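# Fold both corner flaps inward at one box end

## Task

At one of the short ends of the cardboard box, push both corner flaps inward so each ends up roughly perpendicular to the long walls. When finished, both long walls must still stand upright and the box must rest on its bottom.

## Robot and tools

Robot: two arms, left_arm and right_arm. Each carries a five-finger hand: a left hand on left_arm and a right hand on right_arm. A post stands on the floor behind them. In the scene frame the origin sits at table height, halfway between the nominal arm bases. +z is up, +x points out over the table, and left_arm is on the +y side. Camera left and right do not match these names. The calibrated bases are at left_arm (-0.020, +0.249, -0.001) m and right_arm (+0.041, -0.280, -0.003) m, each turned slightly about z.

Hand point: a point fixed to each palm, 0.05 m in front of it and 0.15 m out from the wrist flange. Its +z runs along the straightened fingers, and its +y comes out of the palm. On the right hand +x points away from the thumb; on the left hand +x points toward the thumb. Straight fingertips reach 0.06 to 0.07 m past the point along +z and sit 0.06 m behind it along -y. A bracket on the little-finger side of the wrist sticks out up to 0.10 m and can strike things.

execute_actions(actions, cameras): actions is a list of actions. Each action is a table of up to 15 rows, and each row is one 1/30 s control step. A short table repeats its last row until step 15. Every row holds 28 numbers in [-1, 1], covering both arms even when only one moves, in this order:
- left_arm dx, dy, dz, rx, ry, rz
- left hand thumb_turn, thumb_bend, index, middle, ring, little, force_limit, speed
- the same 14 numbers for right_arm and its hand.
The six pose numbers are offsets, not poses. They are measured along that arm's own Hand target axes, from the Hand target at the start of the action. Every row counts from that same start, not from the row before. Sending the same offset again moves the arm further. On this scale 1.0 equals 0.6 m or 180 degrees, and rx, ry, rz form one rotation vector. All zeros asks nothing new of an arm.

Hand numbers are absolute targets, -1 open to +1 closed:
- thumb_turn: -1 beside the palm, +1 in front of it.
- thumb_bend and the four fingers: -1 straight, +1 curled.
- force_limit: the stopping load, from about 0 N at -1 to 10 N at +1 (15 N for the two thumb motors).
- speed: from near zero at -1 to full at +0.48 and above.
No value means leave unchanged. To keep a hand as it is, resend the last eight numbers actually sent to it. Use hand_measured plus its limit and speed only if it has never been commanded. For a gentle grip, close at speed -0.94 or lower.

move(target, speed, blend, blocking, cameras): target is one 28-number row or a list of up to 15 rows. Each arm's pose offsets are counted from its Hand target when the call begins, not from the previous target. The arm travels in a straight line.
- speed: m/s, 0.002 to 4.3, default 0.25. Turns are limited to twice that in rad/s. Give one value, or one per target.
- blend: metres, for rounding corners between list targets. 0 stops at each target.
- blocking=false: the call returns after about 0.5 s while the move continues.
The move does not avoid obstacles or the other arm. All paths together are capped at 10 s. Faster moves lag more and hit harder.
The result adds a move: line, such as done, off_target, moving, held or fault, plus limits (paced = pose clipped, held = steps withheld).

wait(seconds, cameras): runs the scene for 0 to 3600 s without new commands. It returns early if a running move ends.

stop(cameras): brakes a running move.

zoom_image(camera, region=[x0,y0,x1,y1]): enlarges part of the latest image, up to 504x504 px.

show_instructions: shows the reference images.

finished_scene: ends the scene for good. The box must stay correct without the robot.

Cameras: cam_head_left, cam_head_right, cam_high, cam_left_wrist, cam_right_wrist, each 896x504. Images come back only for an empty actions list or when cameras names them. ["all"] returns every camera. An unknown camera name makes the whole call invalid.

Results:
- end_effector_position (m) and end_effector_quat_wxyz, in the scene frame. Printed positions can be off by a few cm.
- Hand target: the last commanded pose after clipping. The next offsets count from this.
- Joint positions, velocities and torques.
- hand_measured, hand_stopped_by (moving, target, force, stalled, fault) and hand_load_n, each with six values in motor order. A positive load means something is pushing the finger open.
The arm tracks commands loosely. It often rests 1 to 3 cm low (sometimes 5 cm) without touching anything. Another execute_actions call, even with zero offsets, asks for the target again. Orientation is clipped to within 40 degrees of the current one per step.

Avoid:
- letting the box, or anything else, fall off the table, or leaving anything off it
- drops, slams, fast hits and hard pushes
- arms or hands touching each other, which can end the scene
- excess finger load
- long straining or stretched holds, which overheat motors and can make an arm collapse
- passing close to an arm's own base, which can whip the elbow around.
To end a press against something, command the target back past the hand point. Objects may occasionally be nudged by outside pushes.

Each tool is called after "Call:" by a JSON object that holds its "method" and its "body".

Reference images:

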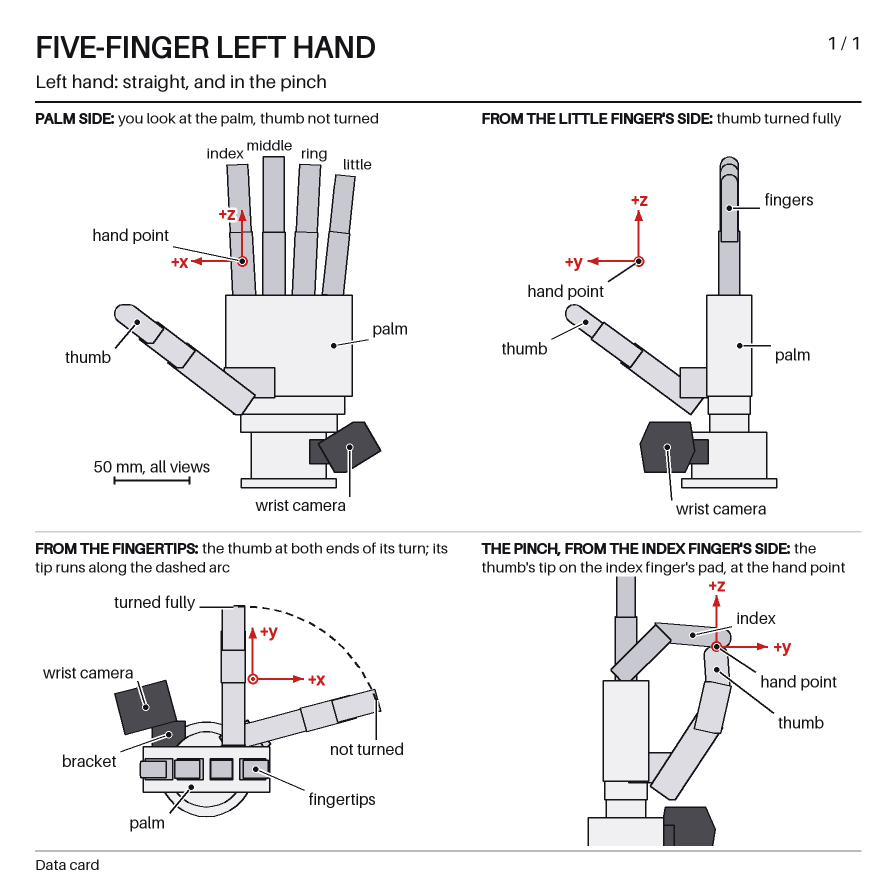

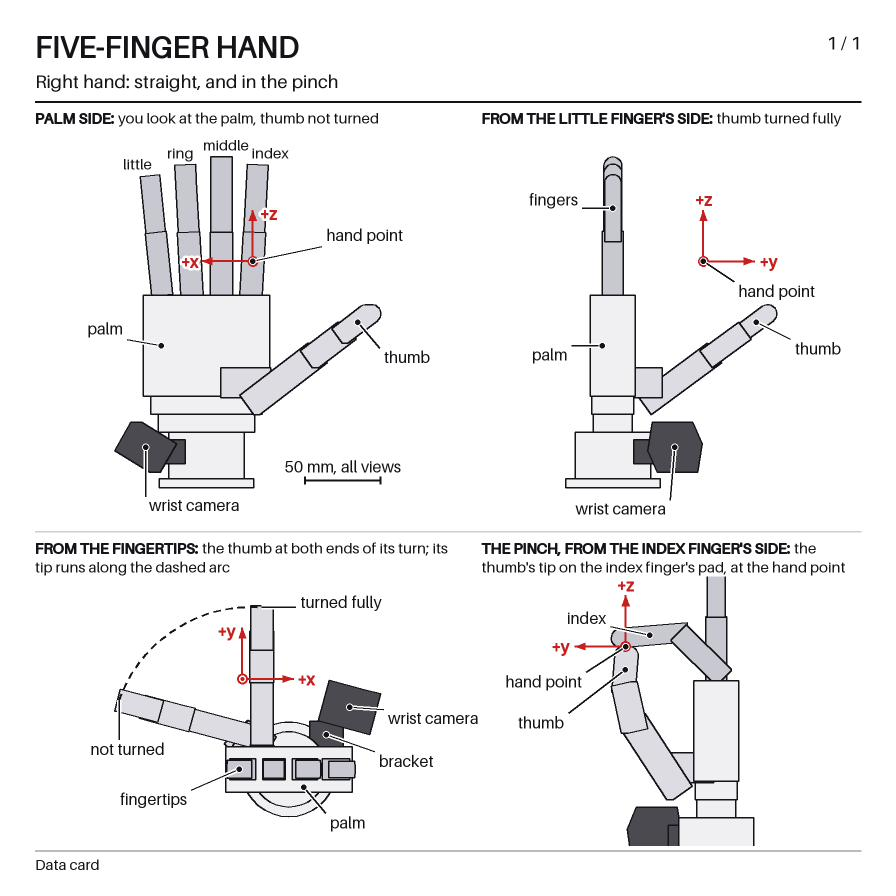

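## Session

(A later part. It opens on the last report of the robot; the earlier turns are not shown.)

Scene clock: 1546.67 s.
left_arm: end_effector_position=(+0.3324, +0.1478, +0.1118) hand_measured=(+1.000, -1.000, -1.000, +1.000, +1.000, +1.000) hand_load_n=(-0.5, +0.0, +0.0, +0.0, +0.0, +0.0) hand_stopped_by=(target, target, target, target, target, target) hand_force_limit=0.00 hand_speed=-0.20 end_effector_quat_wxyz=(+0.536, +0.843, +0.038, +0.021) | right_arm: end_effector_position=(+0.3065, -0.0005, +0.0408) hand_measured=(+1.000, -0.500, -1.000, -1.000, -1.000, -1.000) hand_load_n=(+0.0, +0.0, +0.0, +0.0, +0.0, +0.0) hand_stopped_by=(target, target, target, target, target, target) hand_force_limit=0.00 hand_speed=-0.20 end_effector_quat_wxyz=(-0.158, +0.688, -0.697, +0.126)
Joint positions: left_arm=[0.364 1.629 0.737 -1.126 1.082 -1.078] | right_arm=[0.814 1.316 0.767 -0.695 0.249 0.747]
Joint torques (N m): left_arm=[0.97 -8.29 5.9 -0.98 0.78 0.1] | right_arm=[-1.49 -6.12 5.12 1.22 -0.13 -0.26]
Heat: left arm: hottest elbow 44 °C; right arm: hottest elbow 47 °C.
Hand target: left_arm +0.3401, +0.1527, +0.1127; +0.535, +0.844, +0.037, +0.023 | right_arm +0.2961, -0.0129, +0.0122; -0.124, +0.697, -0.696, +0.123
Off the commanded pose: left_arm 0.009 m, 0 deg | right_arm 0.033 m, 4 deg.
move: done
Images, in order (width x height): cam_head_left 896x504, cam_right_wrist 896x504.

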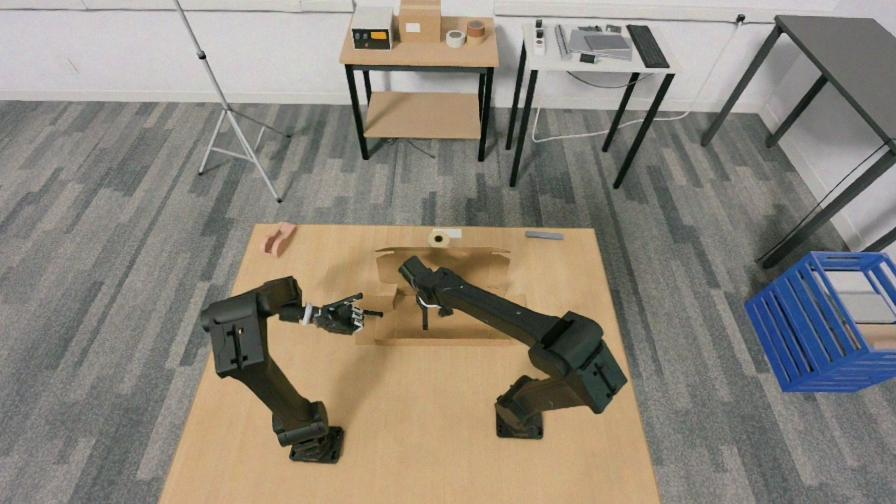

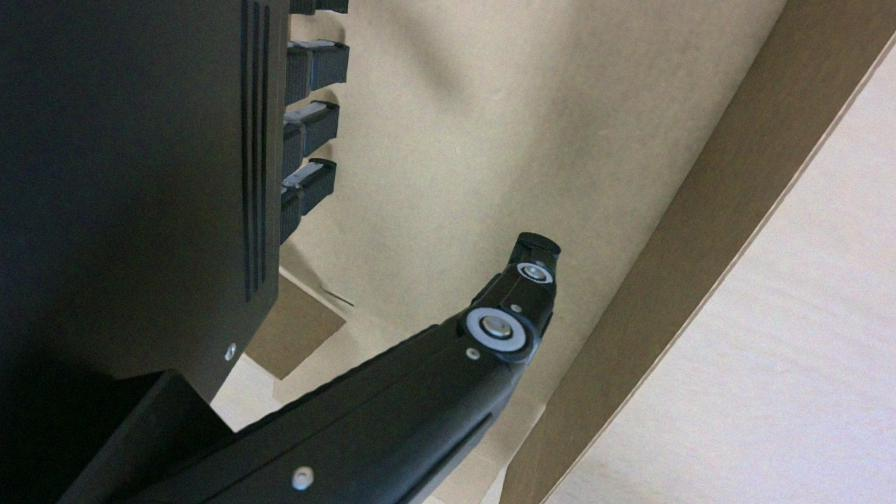

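Call:
{"method": "move", "body": {"target": [[0.0512,0.0112,0.0238,0,0,0, 1,-1,-1,1,1,1,0,-0.2, 0,0,0,0,0,0, 1,-0.5,-1,-1,-1,-1,0,-0.2],[0.0357,0.0297,0.0635,0,0,0, 1,-1,-1,1,1,1,0,-0.2, 0,0,0,0,0,0, 1,-0.5,-1,-1,-1,-1,0,-0.2],[0.029,0.0457,0.0978,0,0,0, 1,-1,-1,1,1,1,0,-0.2, 0,0,0,0,0,0, 1,-0.5,-1,-1,-1,-1,0,-0.2],[0.034,0.0543,0.1163,0,0,0, 1,-1,-1,1,1,1,0,-0.2, 0,0,0,0,0,0, 1,-0.5,-1,-1,-1,-1,0,-0.2],[0.0475,0.062,0.1327,0,0,0, 1,-1,-1,1,1,1,0,-0.2, 0,0,0,0,0,0, 1,-0.5,-1,-1,-1,-1,0,-0.2],[0.0632,0.0668,0.143,0,0,0, 1,-1,-1,1,1,1,0,-0.2, 0,0,0,0,0,0, 1,-0.5,-1,-1,-1,-1,0,-0.2],[0.1062,0.069,0.1478,0,0,0, 1,-1,-1,1,1,1,0,-0.2, 0,0,0,0,0,0, 1,-0.5,-1,-1,-1,-1,0,-0.2]], "speed": 0.05, "blend": [0.004,0.004,0.004,0.004,0.004,0.004,0], "cameras": ["cam_right_wrist","cam_head_left","cam_high"]}}

Call:
{"method": "zoom_image", "body": {"camera": "cam_head_left", "region": [340, 240, 440, 360]}}

Call:
{"method": "zoom_image", "body": {"camera": "cam_high", "region": [440, 80, 580, 260]}}

Scene clock: 1584.73 s.
left_arm: end_effector_position=(+0.3967, +0.0637, +0.1101) hand_measured=(+1.000, -1.000, -1.000, +1.000, +1.000, +1.000) hand_load_n=(+0.0, +0.0, -1.0, +0.0, +0.0, +0.0) hand_stopped_by=(target, target, target, target, target, target) hand_force_limit=0.00 hand_speed=-0.20 end_effector_quat_wxyz=(+0.536, +0.843, +0.044, +0.014) | right_arm: end_effector_position=(+0.3065, -0.0005, +0.0408) hand_measured=(+1.000, -0.500, -1.000, -1.000, -1.000, -1.000) hand_load_n=(+0.0, +0.0, +0.0, +0.0, +0.0, +0.0) hand_stopped_by=(target, target, target, target, target, target) hand_force_limit=0.00 hand_speed=-0.20 end_effector_quat_wxyz=(-0.158, +0.688, -0.697, +0.126)
Joint positions: left_arm=[0.09 1.636 0.771 -0.617 1.131 -1.695] | right_arm=[0.814 1.316 0.767 -0.695 0.249 0.747]
Joint torques (N m): left_arm=[0.09 -8.76 7.5 0.91 0.95 -0.17] | right_arm=[-1.26 -5.83 5.07 1.16 -0.15 -0.27]
Heat: left arm: hottest elbow 42 °C; right arm: hottest elbow 46 °C.
Hand target: left_arm +0.4122, +0.0608, +0.1125; +0.535, +0.844, +0.037, +0.023 | right_arm +0.2961, -0.0129, +0.0122; -0.124, +0.697, -0.696, +0.123
Off the commanded pose: left_arm 0.016 m, 1 deg | right_arm 0.033 m, 4 deg.
move: off_target (left_arm)
Images, in order (width x height): cam_head_left 896x504, cam_high 896x504, cam_right_wrist 896x504.

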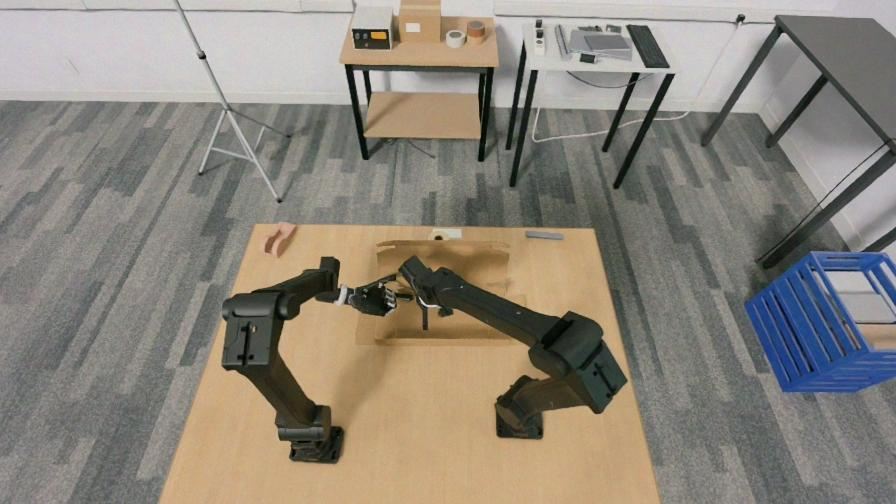

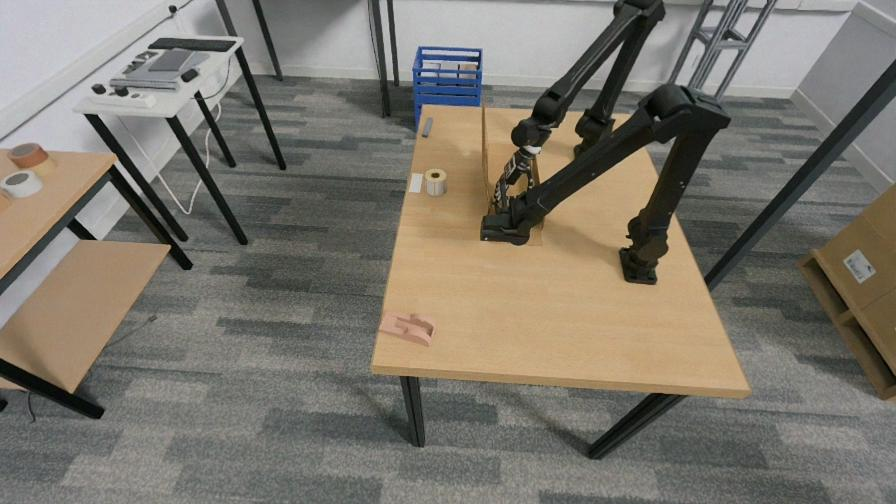

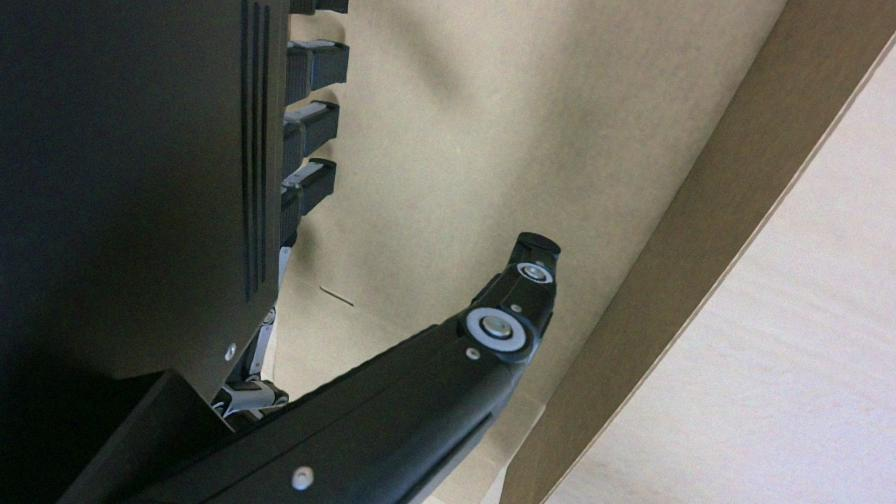

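Scaled by 4.200.

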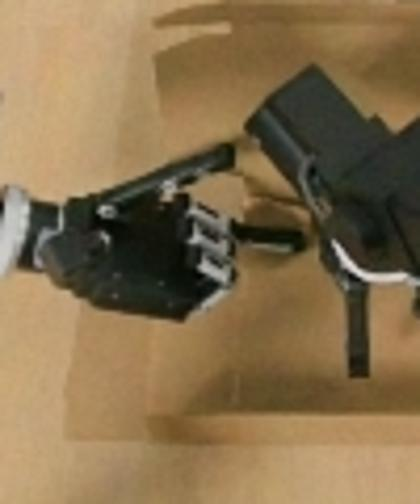

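Scaled by 2.800.

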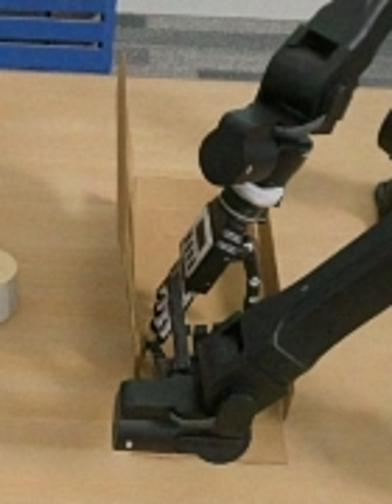

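Call:
{"method": "move", "body": {"target": [[-0.1018,-0.0087,-0.0187,0,0,0, 1,-1,-1,1,1,1,0,-0.2, 0,0,0,0,0,0, 1,-0.5,-1,-1,-1,-1,0,-0.2],[-0.1232,-0.0675,-0.1447,0,0,0, 1,-1,-1,1,1,1,0,-0.2, 0,0,0,0,0,0, 1,-0.5,-1,-1,-1,-1,0,-0.2]], "speed": [0.04,0.08], "blend": [0.006,0], "cameras": ["cam_right_wrist","cam_head_left"]}}

Call:
{"method": "zoom_image", "body": {"camera": "cam_head_left", "region": [340, 240, 440, 360]}}

Call:
{"method": "zoom_image", "body": {"camera": "cam_right_wrist", "region": [200, 150, 500, 450]}}

Scene clock: 1603.27 s.
left_arm: end_effector_position=(+0.3224, +0.1449, +0.1118) hand_measured=(+1.000, -1.000, -1.000, +1.000, +1.000, +1.000) hand_load_n=(+0.0, +0.0, +0.0, +0.0, +0.0, +0.0) hand_stopped_by=(target, target, target, target, target, target) hand_force_limit=0.00 hand_speed=-0.20 end_effector_quat_wxyz=(+0.536, +0.843, +0.037, +0.021) | right_arm: end_effector_position=(+0.3065, -0.0005, +0.0408) hand_measured=(+1.000, -0.500, -1.000, -1.000, -1.000, -1.000) hand_load_n=(+0.0, +0.0, +0.0, +0.5, +0.0, +0.0) hand_stopped_by=(target, target, target, target, target, target) hand_force_limit=0.00 hand_speed=-0.20 end_effector_quat_wxyz=(-0.158, +0.688, -0.697, +0.126)
Joint positions: left_arm=[0.365 1.608 0.708 -1.12 1.081 -1.076] | right_arm=[0.814 1.316 0.767 -0.695 0.249 0.747]
Joint torques (N m): left_arm=[1.32 -7.71 5.85 -0.96 0.76 0.11] | right_arm=[-1.67 -5.77 5.09 1.2 -0.15 -0.26]
Heat: left arm: hottest elbow 42 °C; right arm: hottest elbow 46 °C.
Hand target: left_arm +0.3302, +0.1498, +0.1127; +0.535, +0.844, +0.037, +0.023 | right_arm +0.2961, -0.0129, +0.0122; -0.124, +0.697, -0.696, +0.123
Off the commanded pose: left_arm 0.009 m, 0 deg | right_arm 0.033 m, 4 deg.
move: done
Images, in order (width x height): cam_head_left 896x504, cam_right_wrist 896x504.

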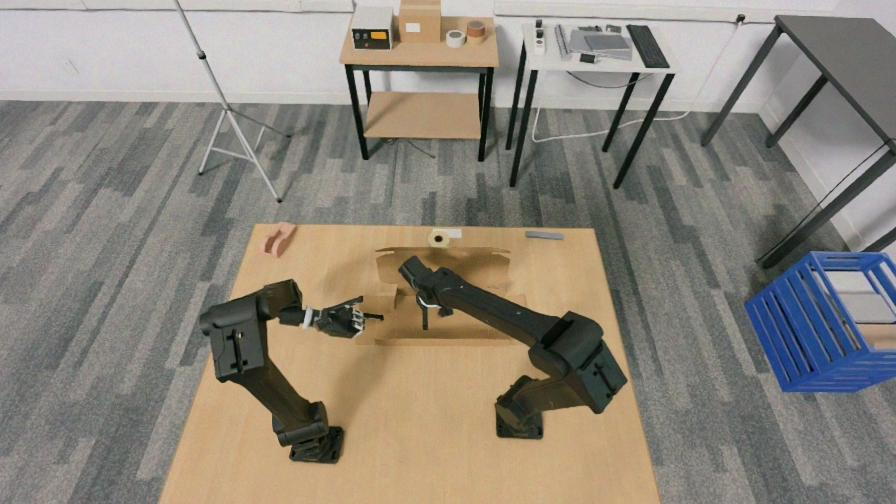

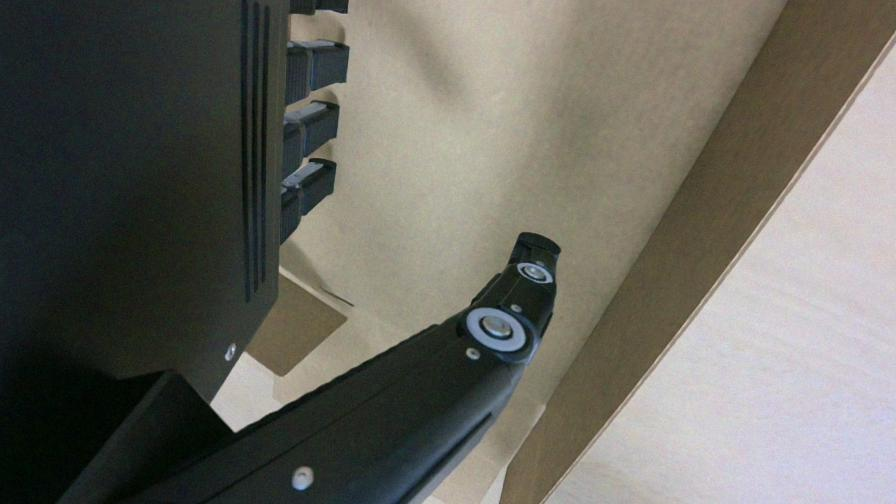

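Scaled by 4.200.

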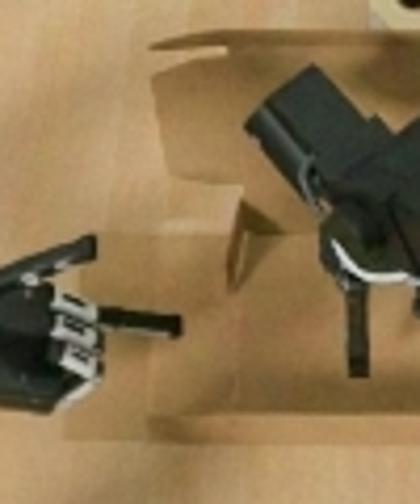

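Scaled by 1.680.

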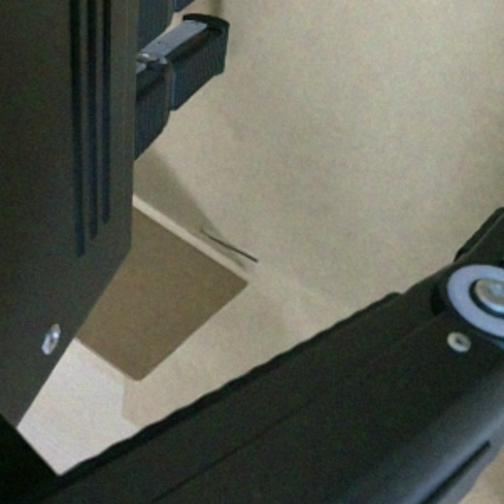

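Call:
{"method": "move", "body": {"target": [[-0.1103,0.0988,-0.1307,0,0,0, 1,-1,-1,1,1,1,0,-0.2, 0,0,0,0,0,0, 1,-0.5,-1,-1,-1,-1,0,-0.2],[-0.2057,0.0742,-0.1838,0.0694,-0.1056,0.51, 1,-1,-1,1,1,1,0,-0.2, 0,0,0,0,0,0, 1,-0.5,-1,-1,-1,-1,0,-0.2]], "speed": [0.15,0.3], "blend": [0.02,0], "cameras": ["all"]}}

Call:
{"method": "zoom_image", "body": {"camera": "cam_head_left", "region": [340, 240, 440, 360]}}

Scene clock: 1731.57 s.
left_arm: end_effector_position=(+0.1901, +0.2155, +0.1954) hand_measured=(+1.000, -1.000, -1.000, +1.000, +1.000, +1.000) hand_load_n=(+0.0, +0.0, +0.0, +0.0, +0.0, +0.0) hand_stopped_by=(target, target, target, target, target, target) hand_force_limit=0.00 hand_speed=-0.20 end_effector_quat_wxyz=(+0.291, +0.662, -0.638, +0.262) | right_arm: end_effector_position=(+0.3065, -0.0005, +0.0408) hand_measured=(+1.000, -0.500, -1.000, -1.000, -1.000, -1.000) hand_load_n=(+0.0, +0.0, +0.0, +0.0, +0.0, +0.0) hand_stopped_by=(target, target, target, target, target, target) hand_force_limit=0.00 hand_speed=-0.20 end_effector_quat_wxyz=(-0.158, +0.688, -0.697, +0.126)
Joint positions: left_arm=[0.496 1.282 0.905 -1.64 0.696 0.57] | right_arm=[0.814 1.316 0.767 -0.695 0.249 0.747]
Joint torques (N m): left_arm=[0.03 -6.95 8.61 -0.13 0.59 0.08] | right_arm=[-1.2 -6.18 5.07 1.26 -0.16 -0.24]
Heat: left arm: hottest elbow 42 °C; right arm: hottest elbow 46 °C.
Hand target: left_arm +0.2003, +0.2196, +0.2000; +0.270, +0.654, -0.654, +0.269 | right_arm +0.2961, -0.0129, +0.0122; -0.124, +0.697, -0.696, +0.123
Off the commanded pose: left_arm 0.012 m, 3 deg | right_arm 0.033 m, 4 deg.
move: off_target (left_arm)

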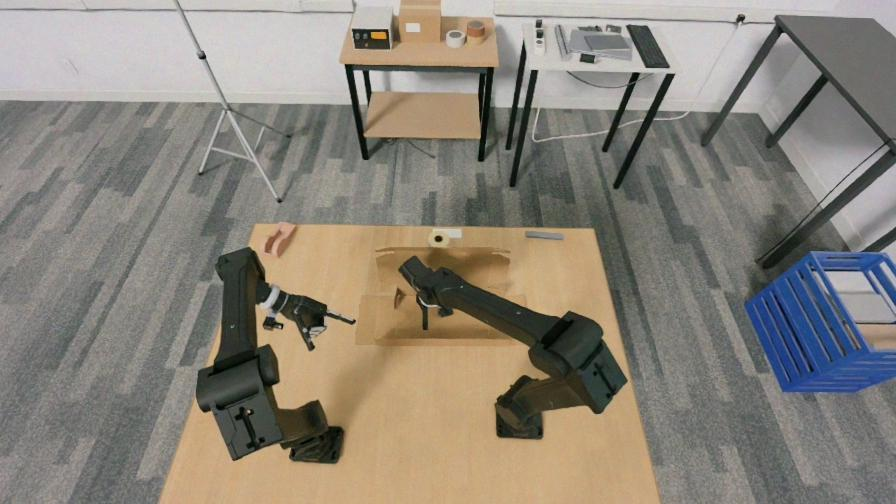

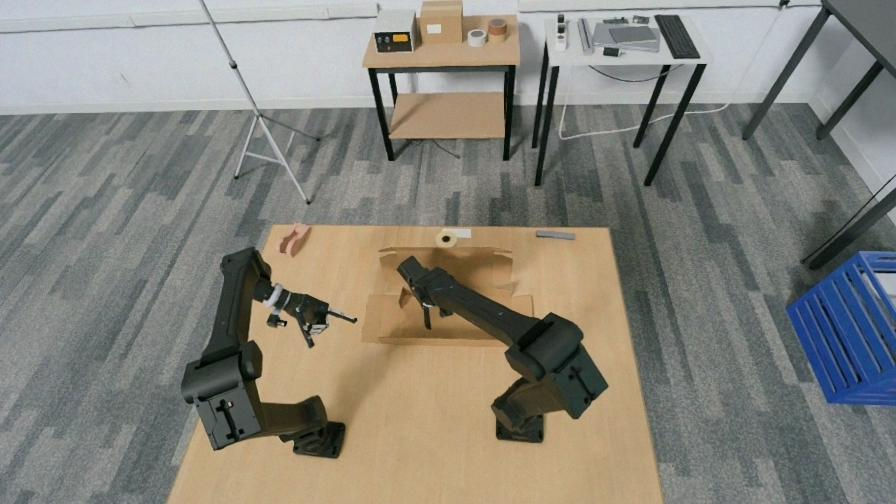

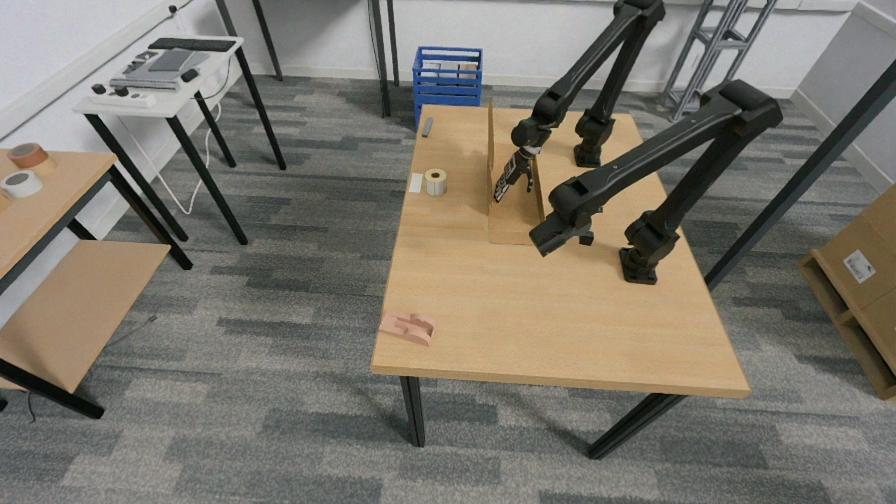

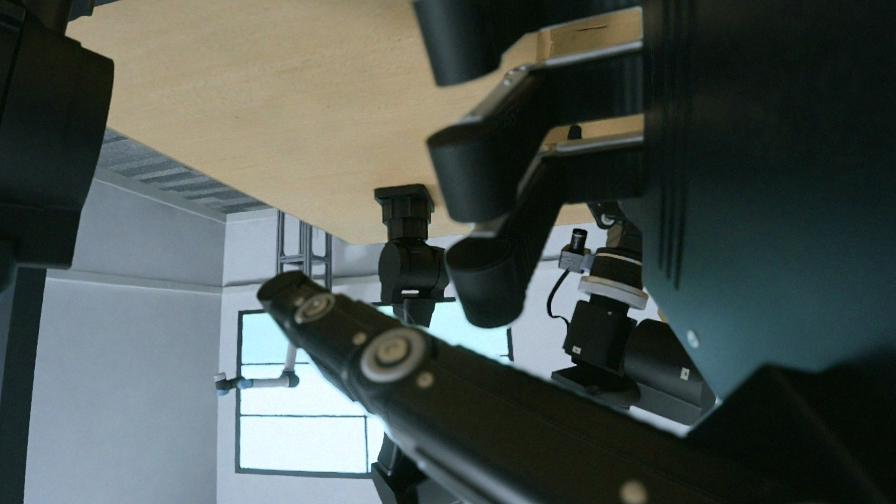

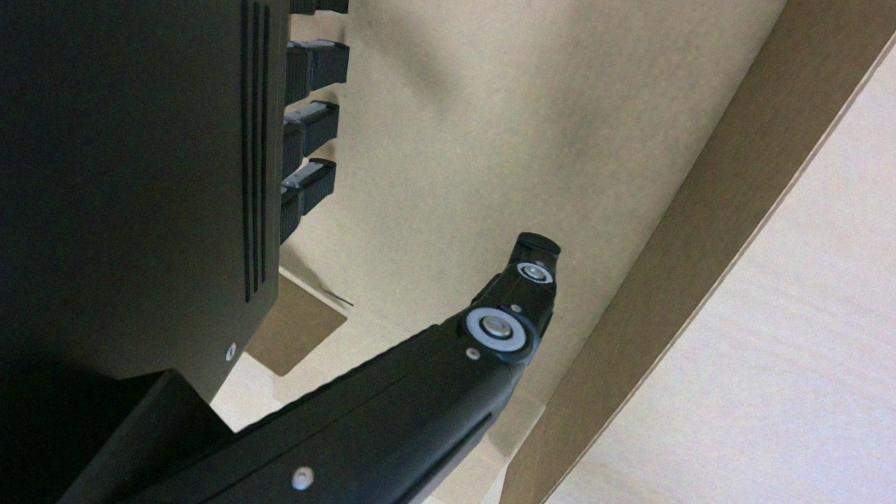

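Scaled by 4.200.

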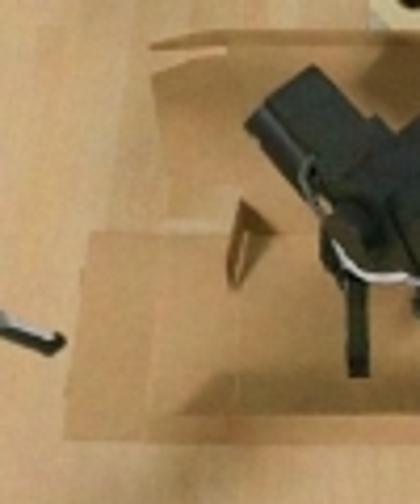

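Call:
{"method": "move", "body": {"target": [-0.066,0.0617,0.1603,0,0,0, 1,-1,-1,-1,1,1,0,-0.2, 0,0,0,0,0,0, 1,-0.5,-1,-1,-1,-1,0,-0.2], "speed": 0.12, "cameras": ["all"]}}

Call:
{"method": "zoom_image", "body": {"camera": "cam_head_left", "region": [300, 260, 440, 370]}}

Scene clock: 1755.70 s.
left_arm: end_effector_position=(+0.1634, +0.1827, +0.1060) hand_measured=(+1.000, -1.000, -1.000, -1.000, +1.000, +1.000) hand_load_n=(+0.0, +0.0, +0.0, +0.0, +0.0, +0.0) hand_stopped_by=(target, target, target, target, target, target) hand_force_limit=0.00 hand_speed=-0.20 end_effector_quat_wxyz=(+0.270, +0.655, -0.653, +0.269) | right_arm: end_effector_position=(+0.3065, -0.0005, +0.0408) hand_measured=(+1.000, -0.500, -1.000, -1.000, -1.000, -1.000) hand_load_n=(+0.0, +0.0, +0.0, +0.0, +0.0, +0.0) hand_stopped_by=(target, target, target, target, target, target) hand_force_limit=0.00 hand_speed=-0.20 end_effector_quat_wxyz=(-0.158, +0.688, -0.697, +0.126)
Joint positions: left_arm=[0.419 1.265 0.653 -1.3 0.718 0.493] | right_arm=[0.814 1.316 0.767 -0.695 0.249 0.747]
Joint torques (N m): left_arm=[0.21 -5.54 5.09 -0.03 0.9 -0.16] | right_arm=[-1.49 -5.77 4.96 1.18 -0.12 -0.26]
Heat: left arm: hottest elbow 43 °C; right arm: hottest elbow 45 °C.
Hand target: left_arm +0.1631, +0.1799, +0.1039; +0.270, +0.654, -0.654, +0.269 | right_arm +0.2961, -0.0129, +0.0122; -0.124, +0.697, -0.696, +0.123
Off the commanded pose: left_arm 0.003 m, 0 deg | right_arm 0.033 m, 4 deg.
move: done

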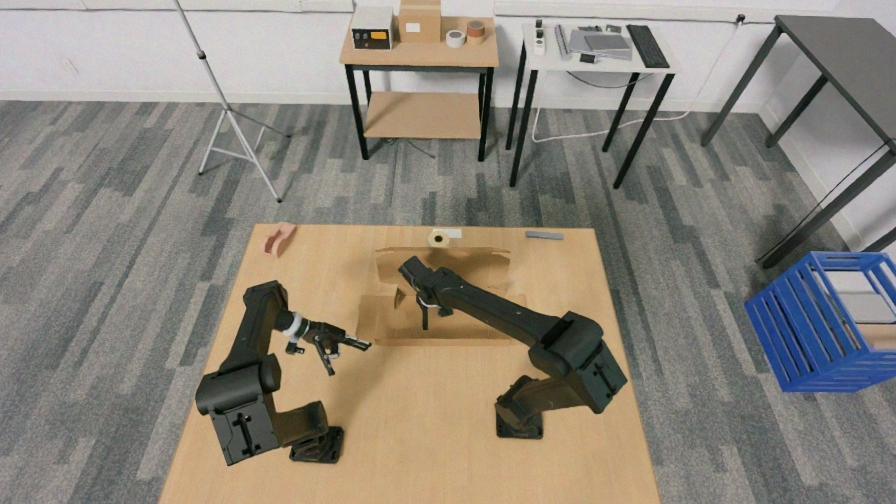

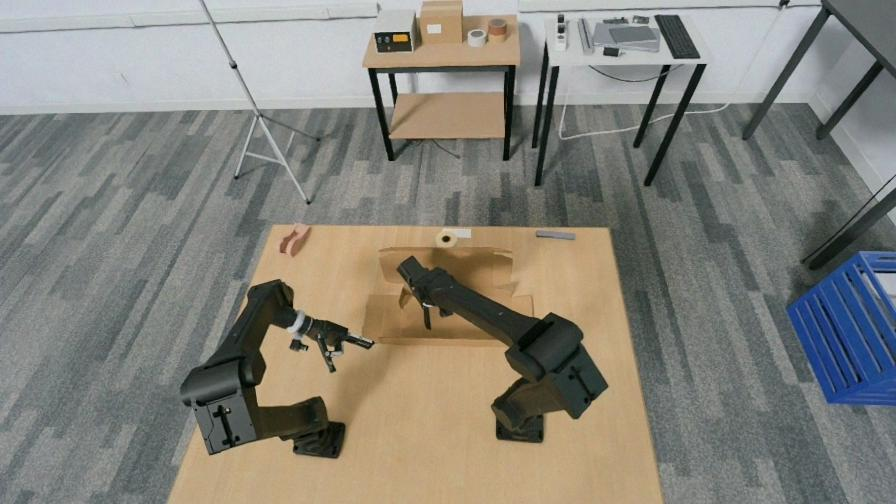

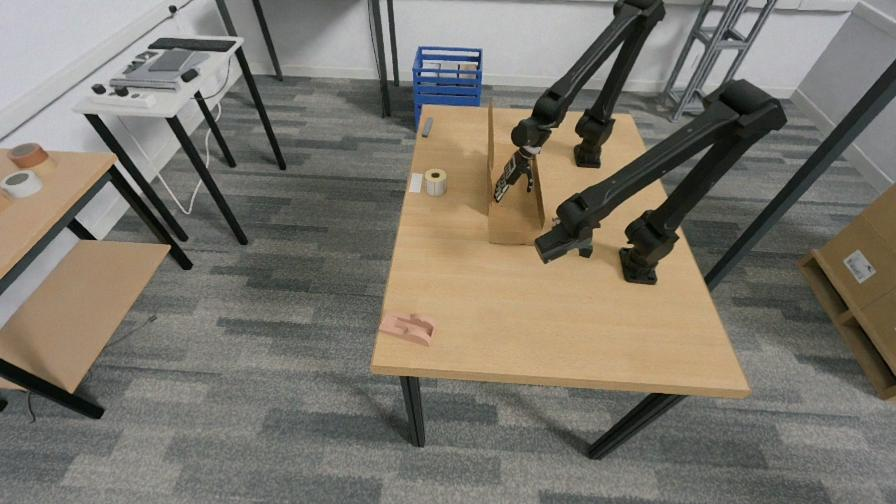

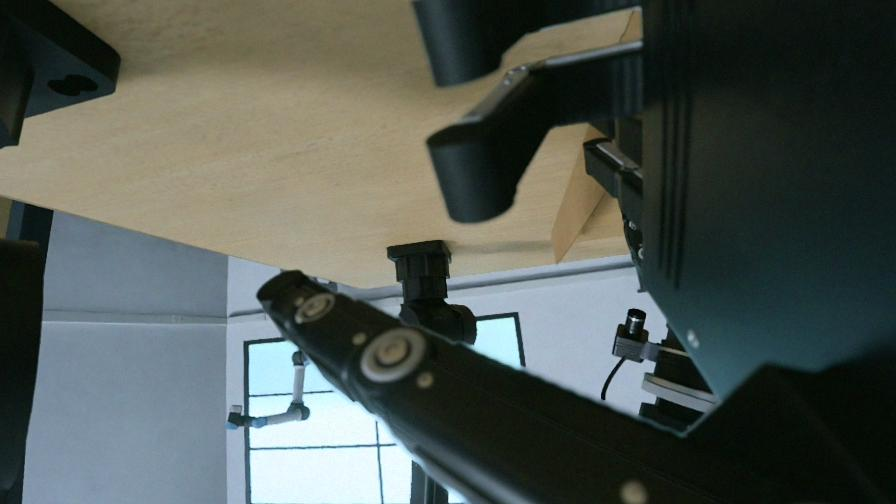

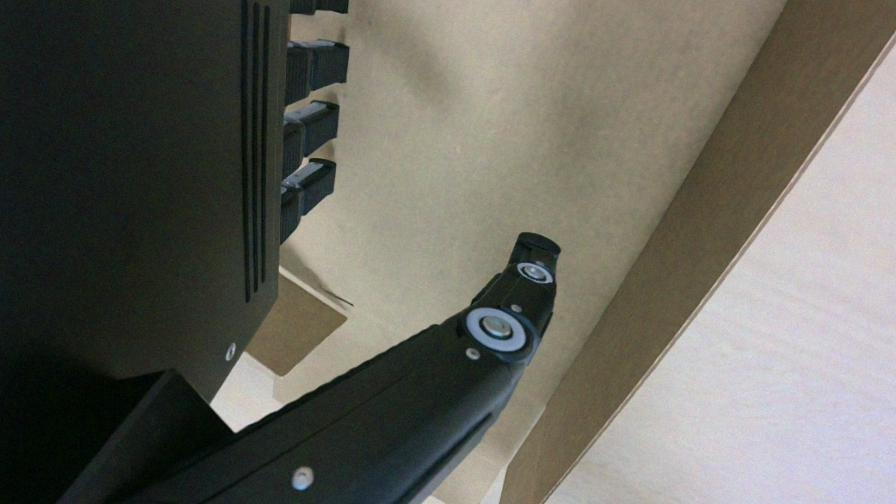

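Scaled by 3.600.

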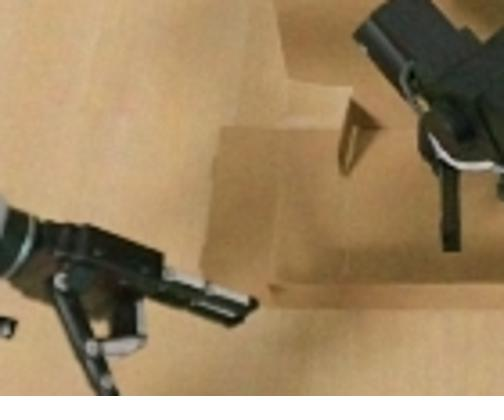

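Call:
{"method": "move", "body": {"target": [[0.0035,0.0083,0.0601,0,0,0, 1,-1,-1,-1,1,1,0,-0.2, 0,0,0,0,0,0, 1,-0.5,-1,-1,-1,-1,0,-0.2],[0.0071,-0.0217,0.0637,0,0,0, 1,-1,-1,-1,1,1,0,-0.2, 0,0,0,0,0,0, 1,-0.5,-1,-1,-1,-1,0,-0.2],[0.0094,-0.0567,0.066,0,0,0, 1,-1,-1,-1,1,1,0,-0.2, 0,0,0,0,0,0, 1,-0.5,-1,-1,-1,-1,0,-0.2]], "speed": 0.05, "blend": [0.004,0.004,0], "cameras": ["cam_head_left","cam_head_right","cam_left_wrist","cam_right_wrist"]}}

Call:
{"method": "zoom_image", "body": {"camera": "cam_head_left", "region": [300, 260, 440, 370]}}

Scene clock: 1814.03 s.
left_arm: end_effector_position=(+0.1830, +0.1479, +0.0772) hand_measured=(+1.000, -1.000, -1.000, -1.000, +1.000, +1.000) hand_load_n=(+0.0, +0.0, +0.0, +0.0, +0.0, +0.0) hand_stopped_by=(target, target, target, target, target, target) hand_force_limit=0.00 hand_speed=-0.20 end_effector_quat_wxyz=(+0.278, +0.657, -0.649, +0.263) | right_arm: end_effector_position=(+0.3065, -0.0005, +0.0408) hand_measured=(+1.000, -0.500, -1.000, -1.000, -1.000, -1.000) hand_load_n=(+0.0, +0.0, +0.0, +0.0, +0.0, +0.0) hand_stopped_by=(target, target, target, target, target, target) hand_force_limit=0.00 hand_speed=-0.20 end_effector_quat_wxyz=(-0.158, +0.688, -0.697, +0.126)
Joint positions: left_arm=[0.272 1.338 0.623 -1.09 0.758 0.301] | right_arm=[0.814 1.316 0.767 -0.695 0.249 0.747]
Joint torques (N m): left_arm=[-0.15 -5.25 7.43 0.17 0.95 -0.13] | right_arm=[-1.14 -6.01 5.07 1.21 -0.14 -0.27]
Heat: left arm: hottest elbow 41 °C; right arm: hottest elbow 45 °C.
Hand target: left_arm +0.1971, +0.1479, +0.0797; +0.270, +0.654, -0.653, +0.269 | right_arm +0.2961, -0.0129, +0.0122; -0.124, +0.697, -0.696, +0.123
Off the commanded pose: left_arm 0.014 m, 1 deg | right_arm 0.033 m, 4 deg.
move: off_target (left_arm)

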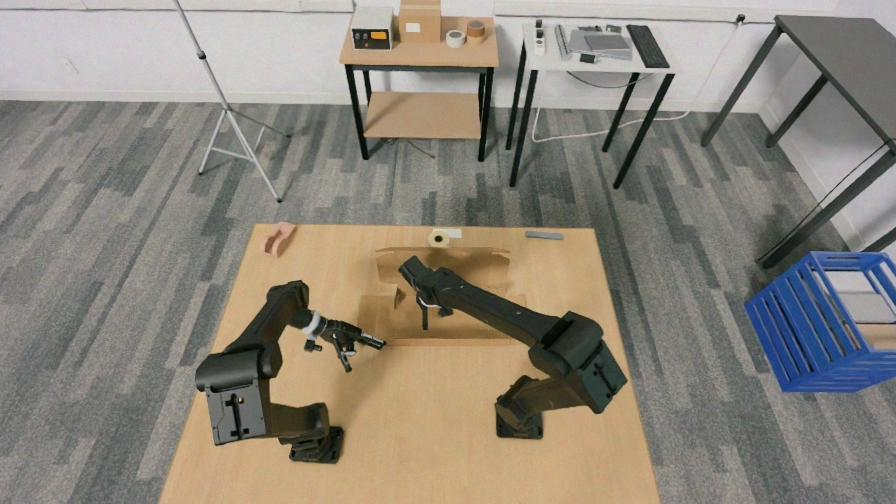

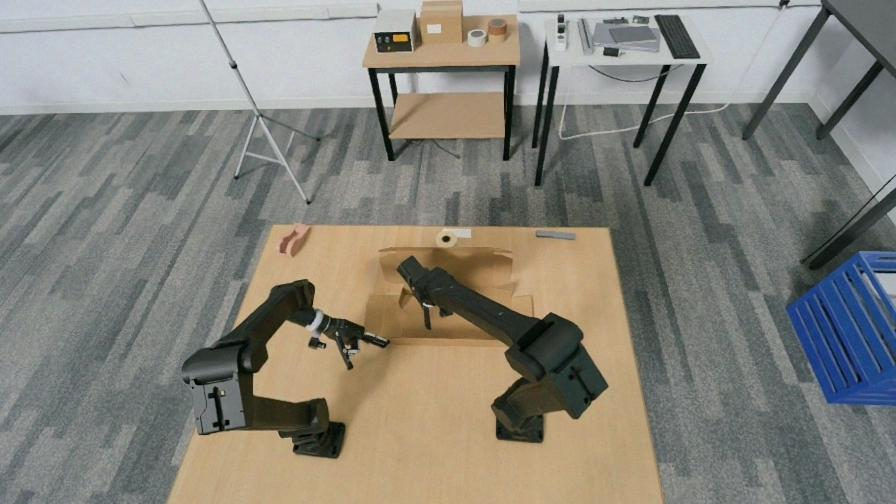

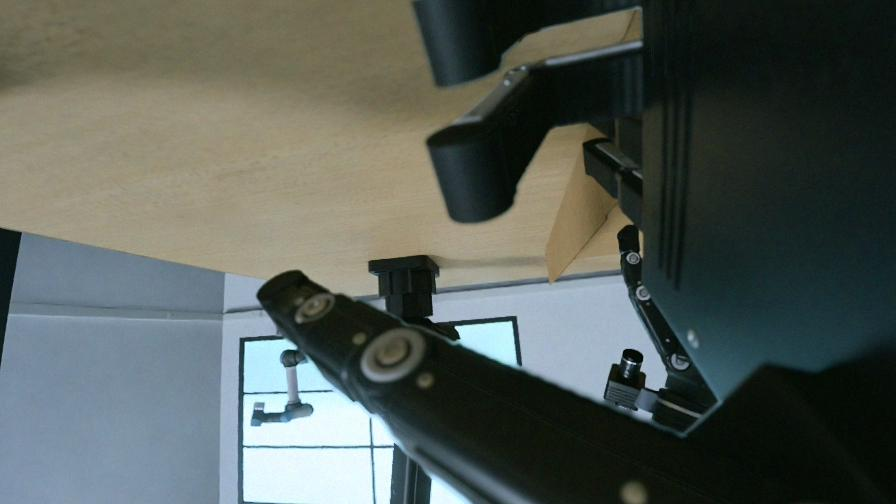

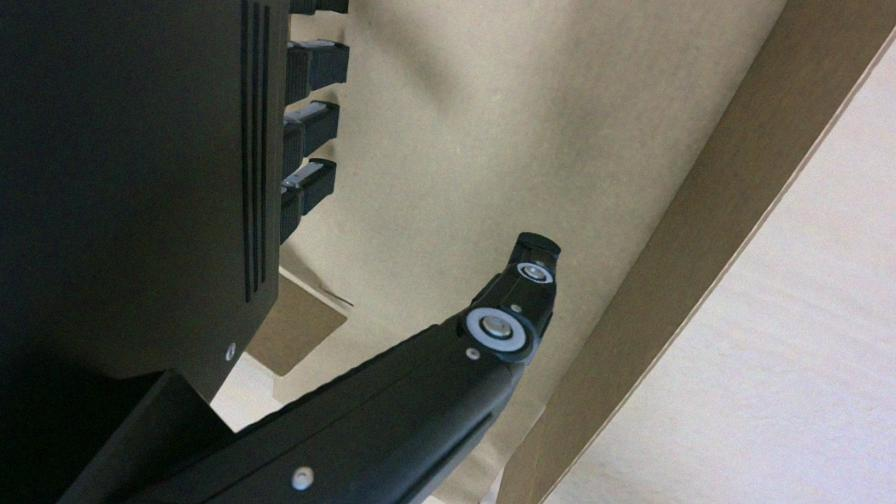

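Scaled by 3.600.

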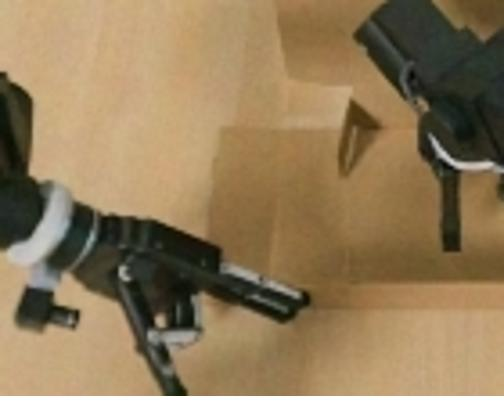

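Call:
{"method": "move", "body": {"target": [[0.0153,-0.035,0.0153,0,0,0, 1,-1,-1,-1,1,1,0,-0.2, 0,0,0,0,0,0, 1,-0.5,-1,-1,-1,-1,0,-0.2],[0.0389,-0.05,0.0389,0,0,0, 1,-1,-1,-1,1,1,0,-0.2, 0,0,0,0,0,0, 1,-0.5,-1,-1,-1,-1,0,-0.2]], "speed": 0.05, "blend": [0.004,0], "cameras": ["cam_head_left","cam_left_wrist","cam_right_wrist"]}}

Call:
{"method": "zoom_image", "body": {"camera": "cam_head_left", "region": [300, 260, 440, 370]}}

Scene clock: 1826.40 s.
left_arm: end_effector_position=(+0.2044, +0.1188, +0.0769) hand_measured=(+1.000, -1.000, -1.000, -1.000, +1.000, +1.000) hand_load_n=(+0.0, +0.0, -3.5, +0.0, +0.0, +0.0) hand_stopped_by=(target, target, target, target, target, target) hand_force_limit=0.00 hand_speed=-0.20 end_effector_quat_wxyz=(+0.285, +0.659, -0.648, +0.255) | right_arm: end_effector_position=(+0.3130, -0.0050, +0.0394) hand_measured=(+1.000, -0.500, -1.000, -1.000, -1.000, -1.000) hand_load_n=(+0.0, +0.0, +0.0, +0.5, +0.0, +0.0) hand_stopped_by=(target, target, target, target, target, target) hand_force_limit=0.00 hand_speed=-0.20 end_effector_quat_wxyz=(-0.159, +0.682, -0.701, +0.134)
Joint positions: left_arm=[0.154 1.373 0.655 -0.999 0.774 0.143] | right_arm=[0.801 1.32 0.766 -0.687 0.263 0.747]
Joint torques (N m): left_arm=[-0.73 -5.25 8.05 1.21 1.09 -0.27] | right_arm=[-0.26 -6.01 5.09 0.88 -0.72 -0.26]
Heat: left arm: hottest elbow 43 °C; right arm: hottest elbow 45 °C.
Hand target: left_arm +0.2270, +0.1149, +0.0796; +0.270, +0.654, -0.653, +0.269 | right_arm +0.2961, -0.0130, +0.0122; -0.124, +0.697, -0.696, +0.123
Off the commanded pose: left_arm 0.023 m, 2 deg | right_arm 0.033 m, 5 deg.
move: off_target (left_arm)

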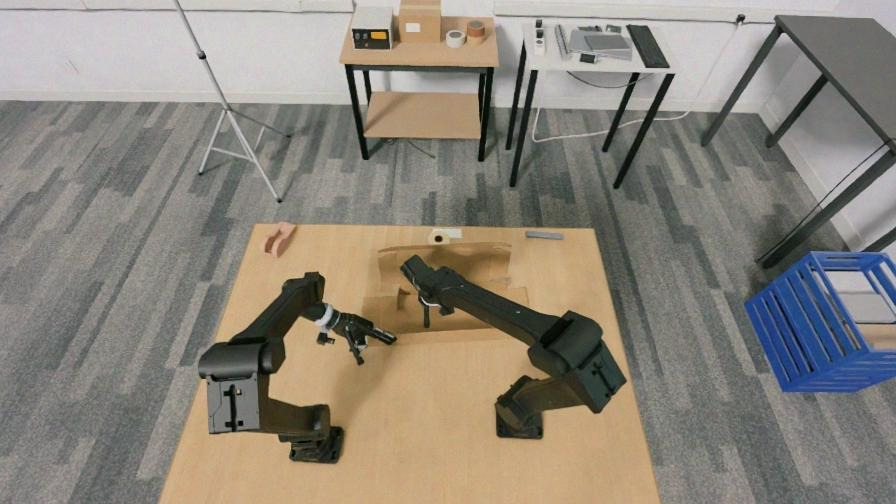

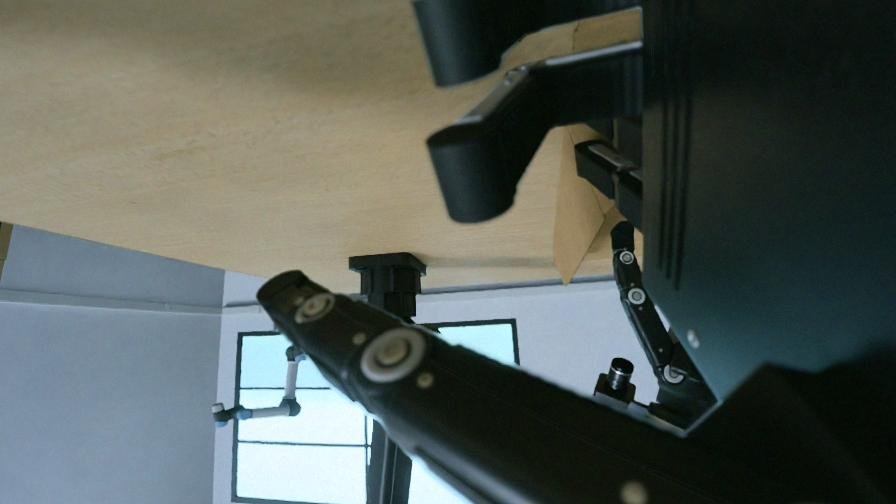

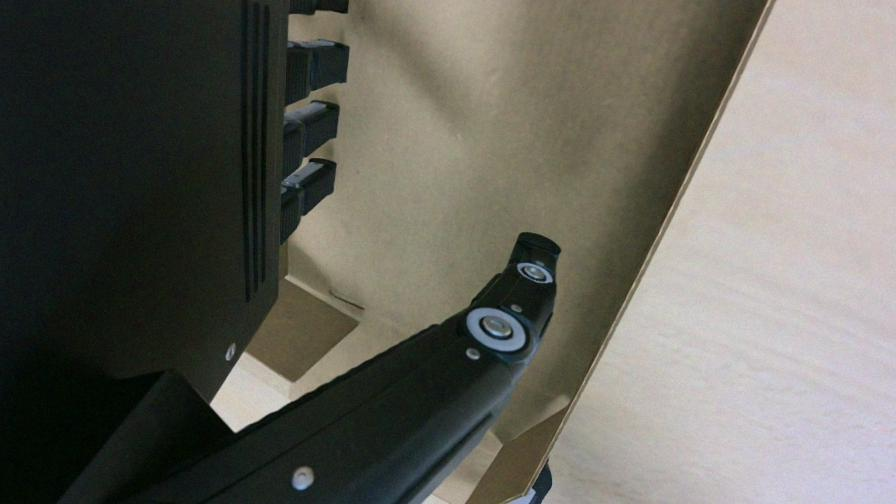

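Scaled by 3.600.

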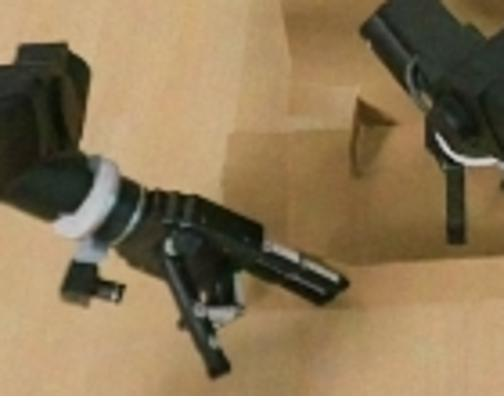

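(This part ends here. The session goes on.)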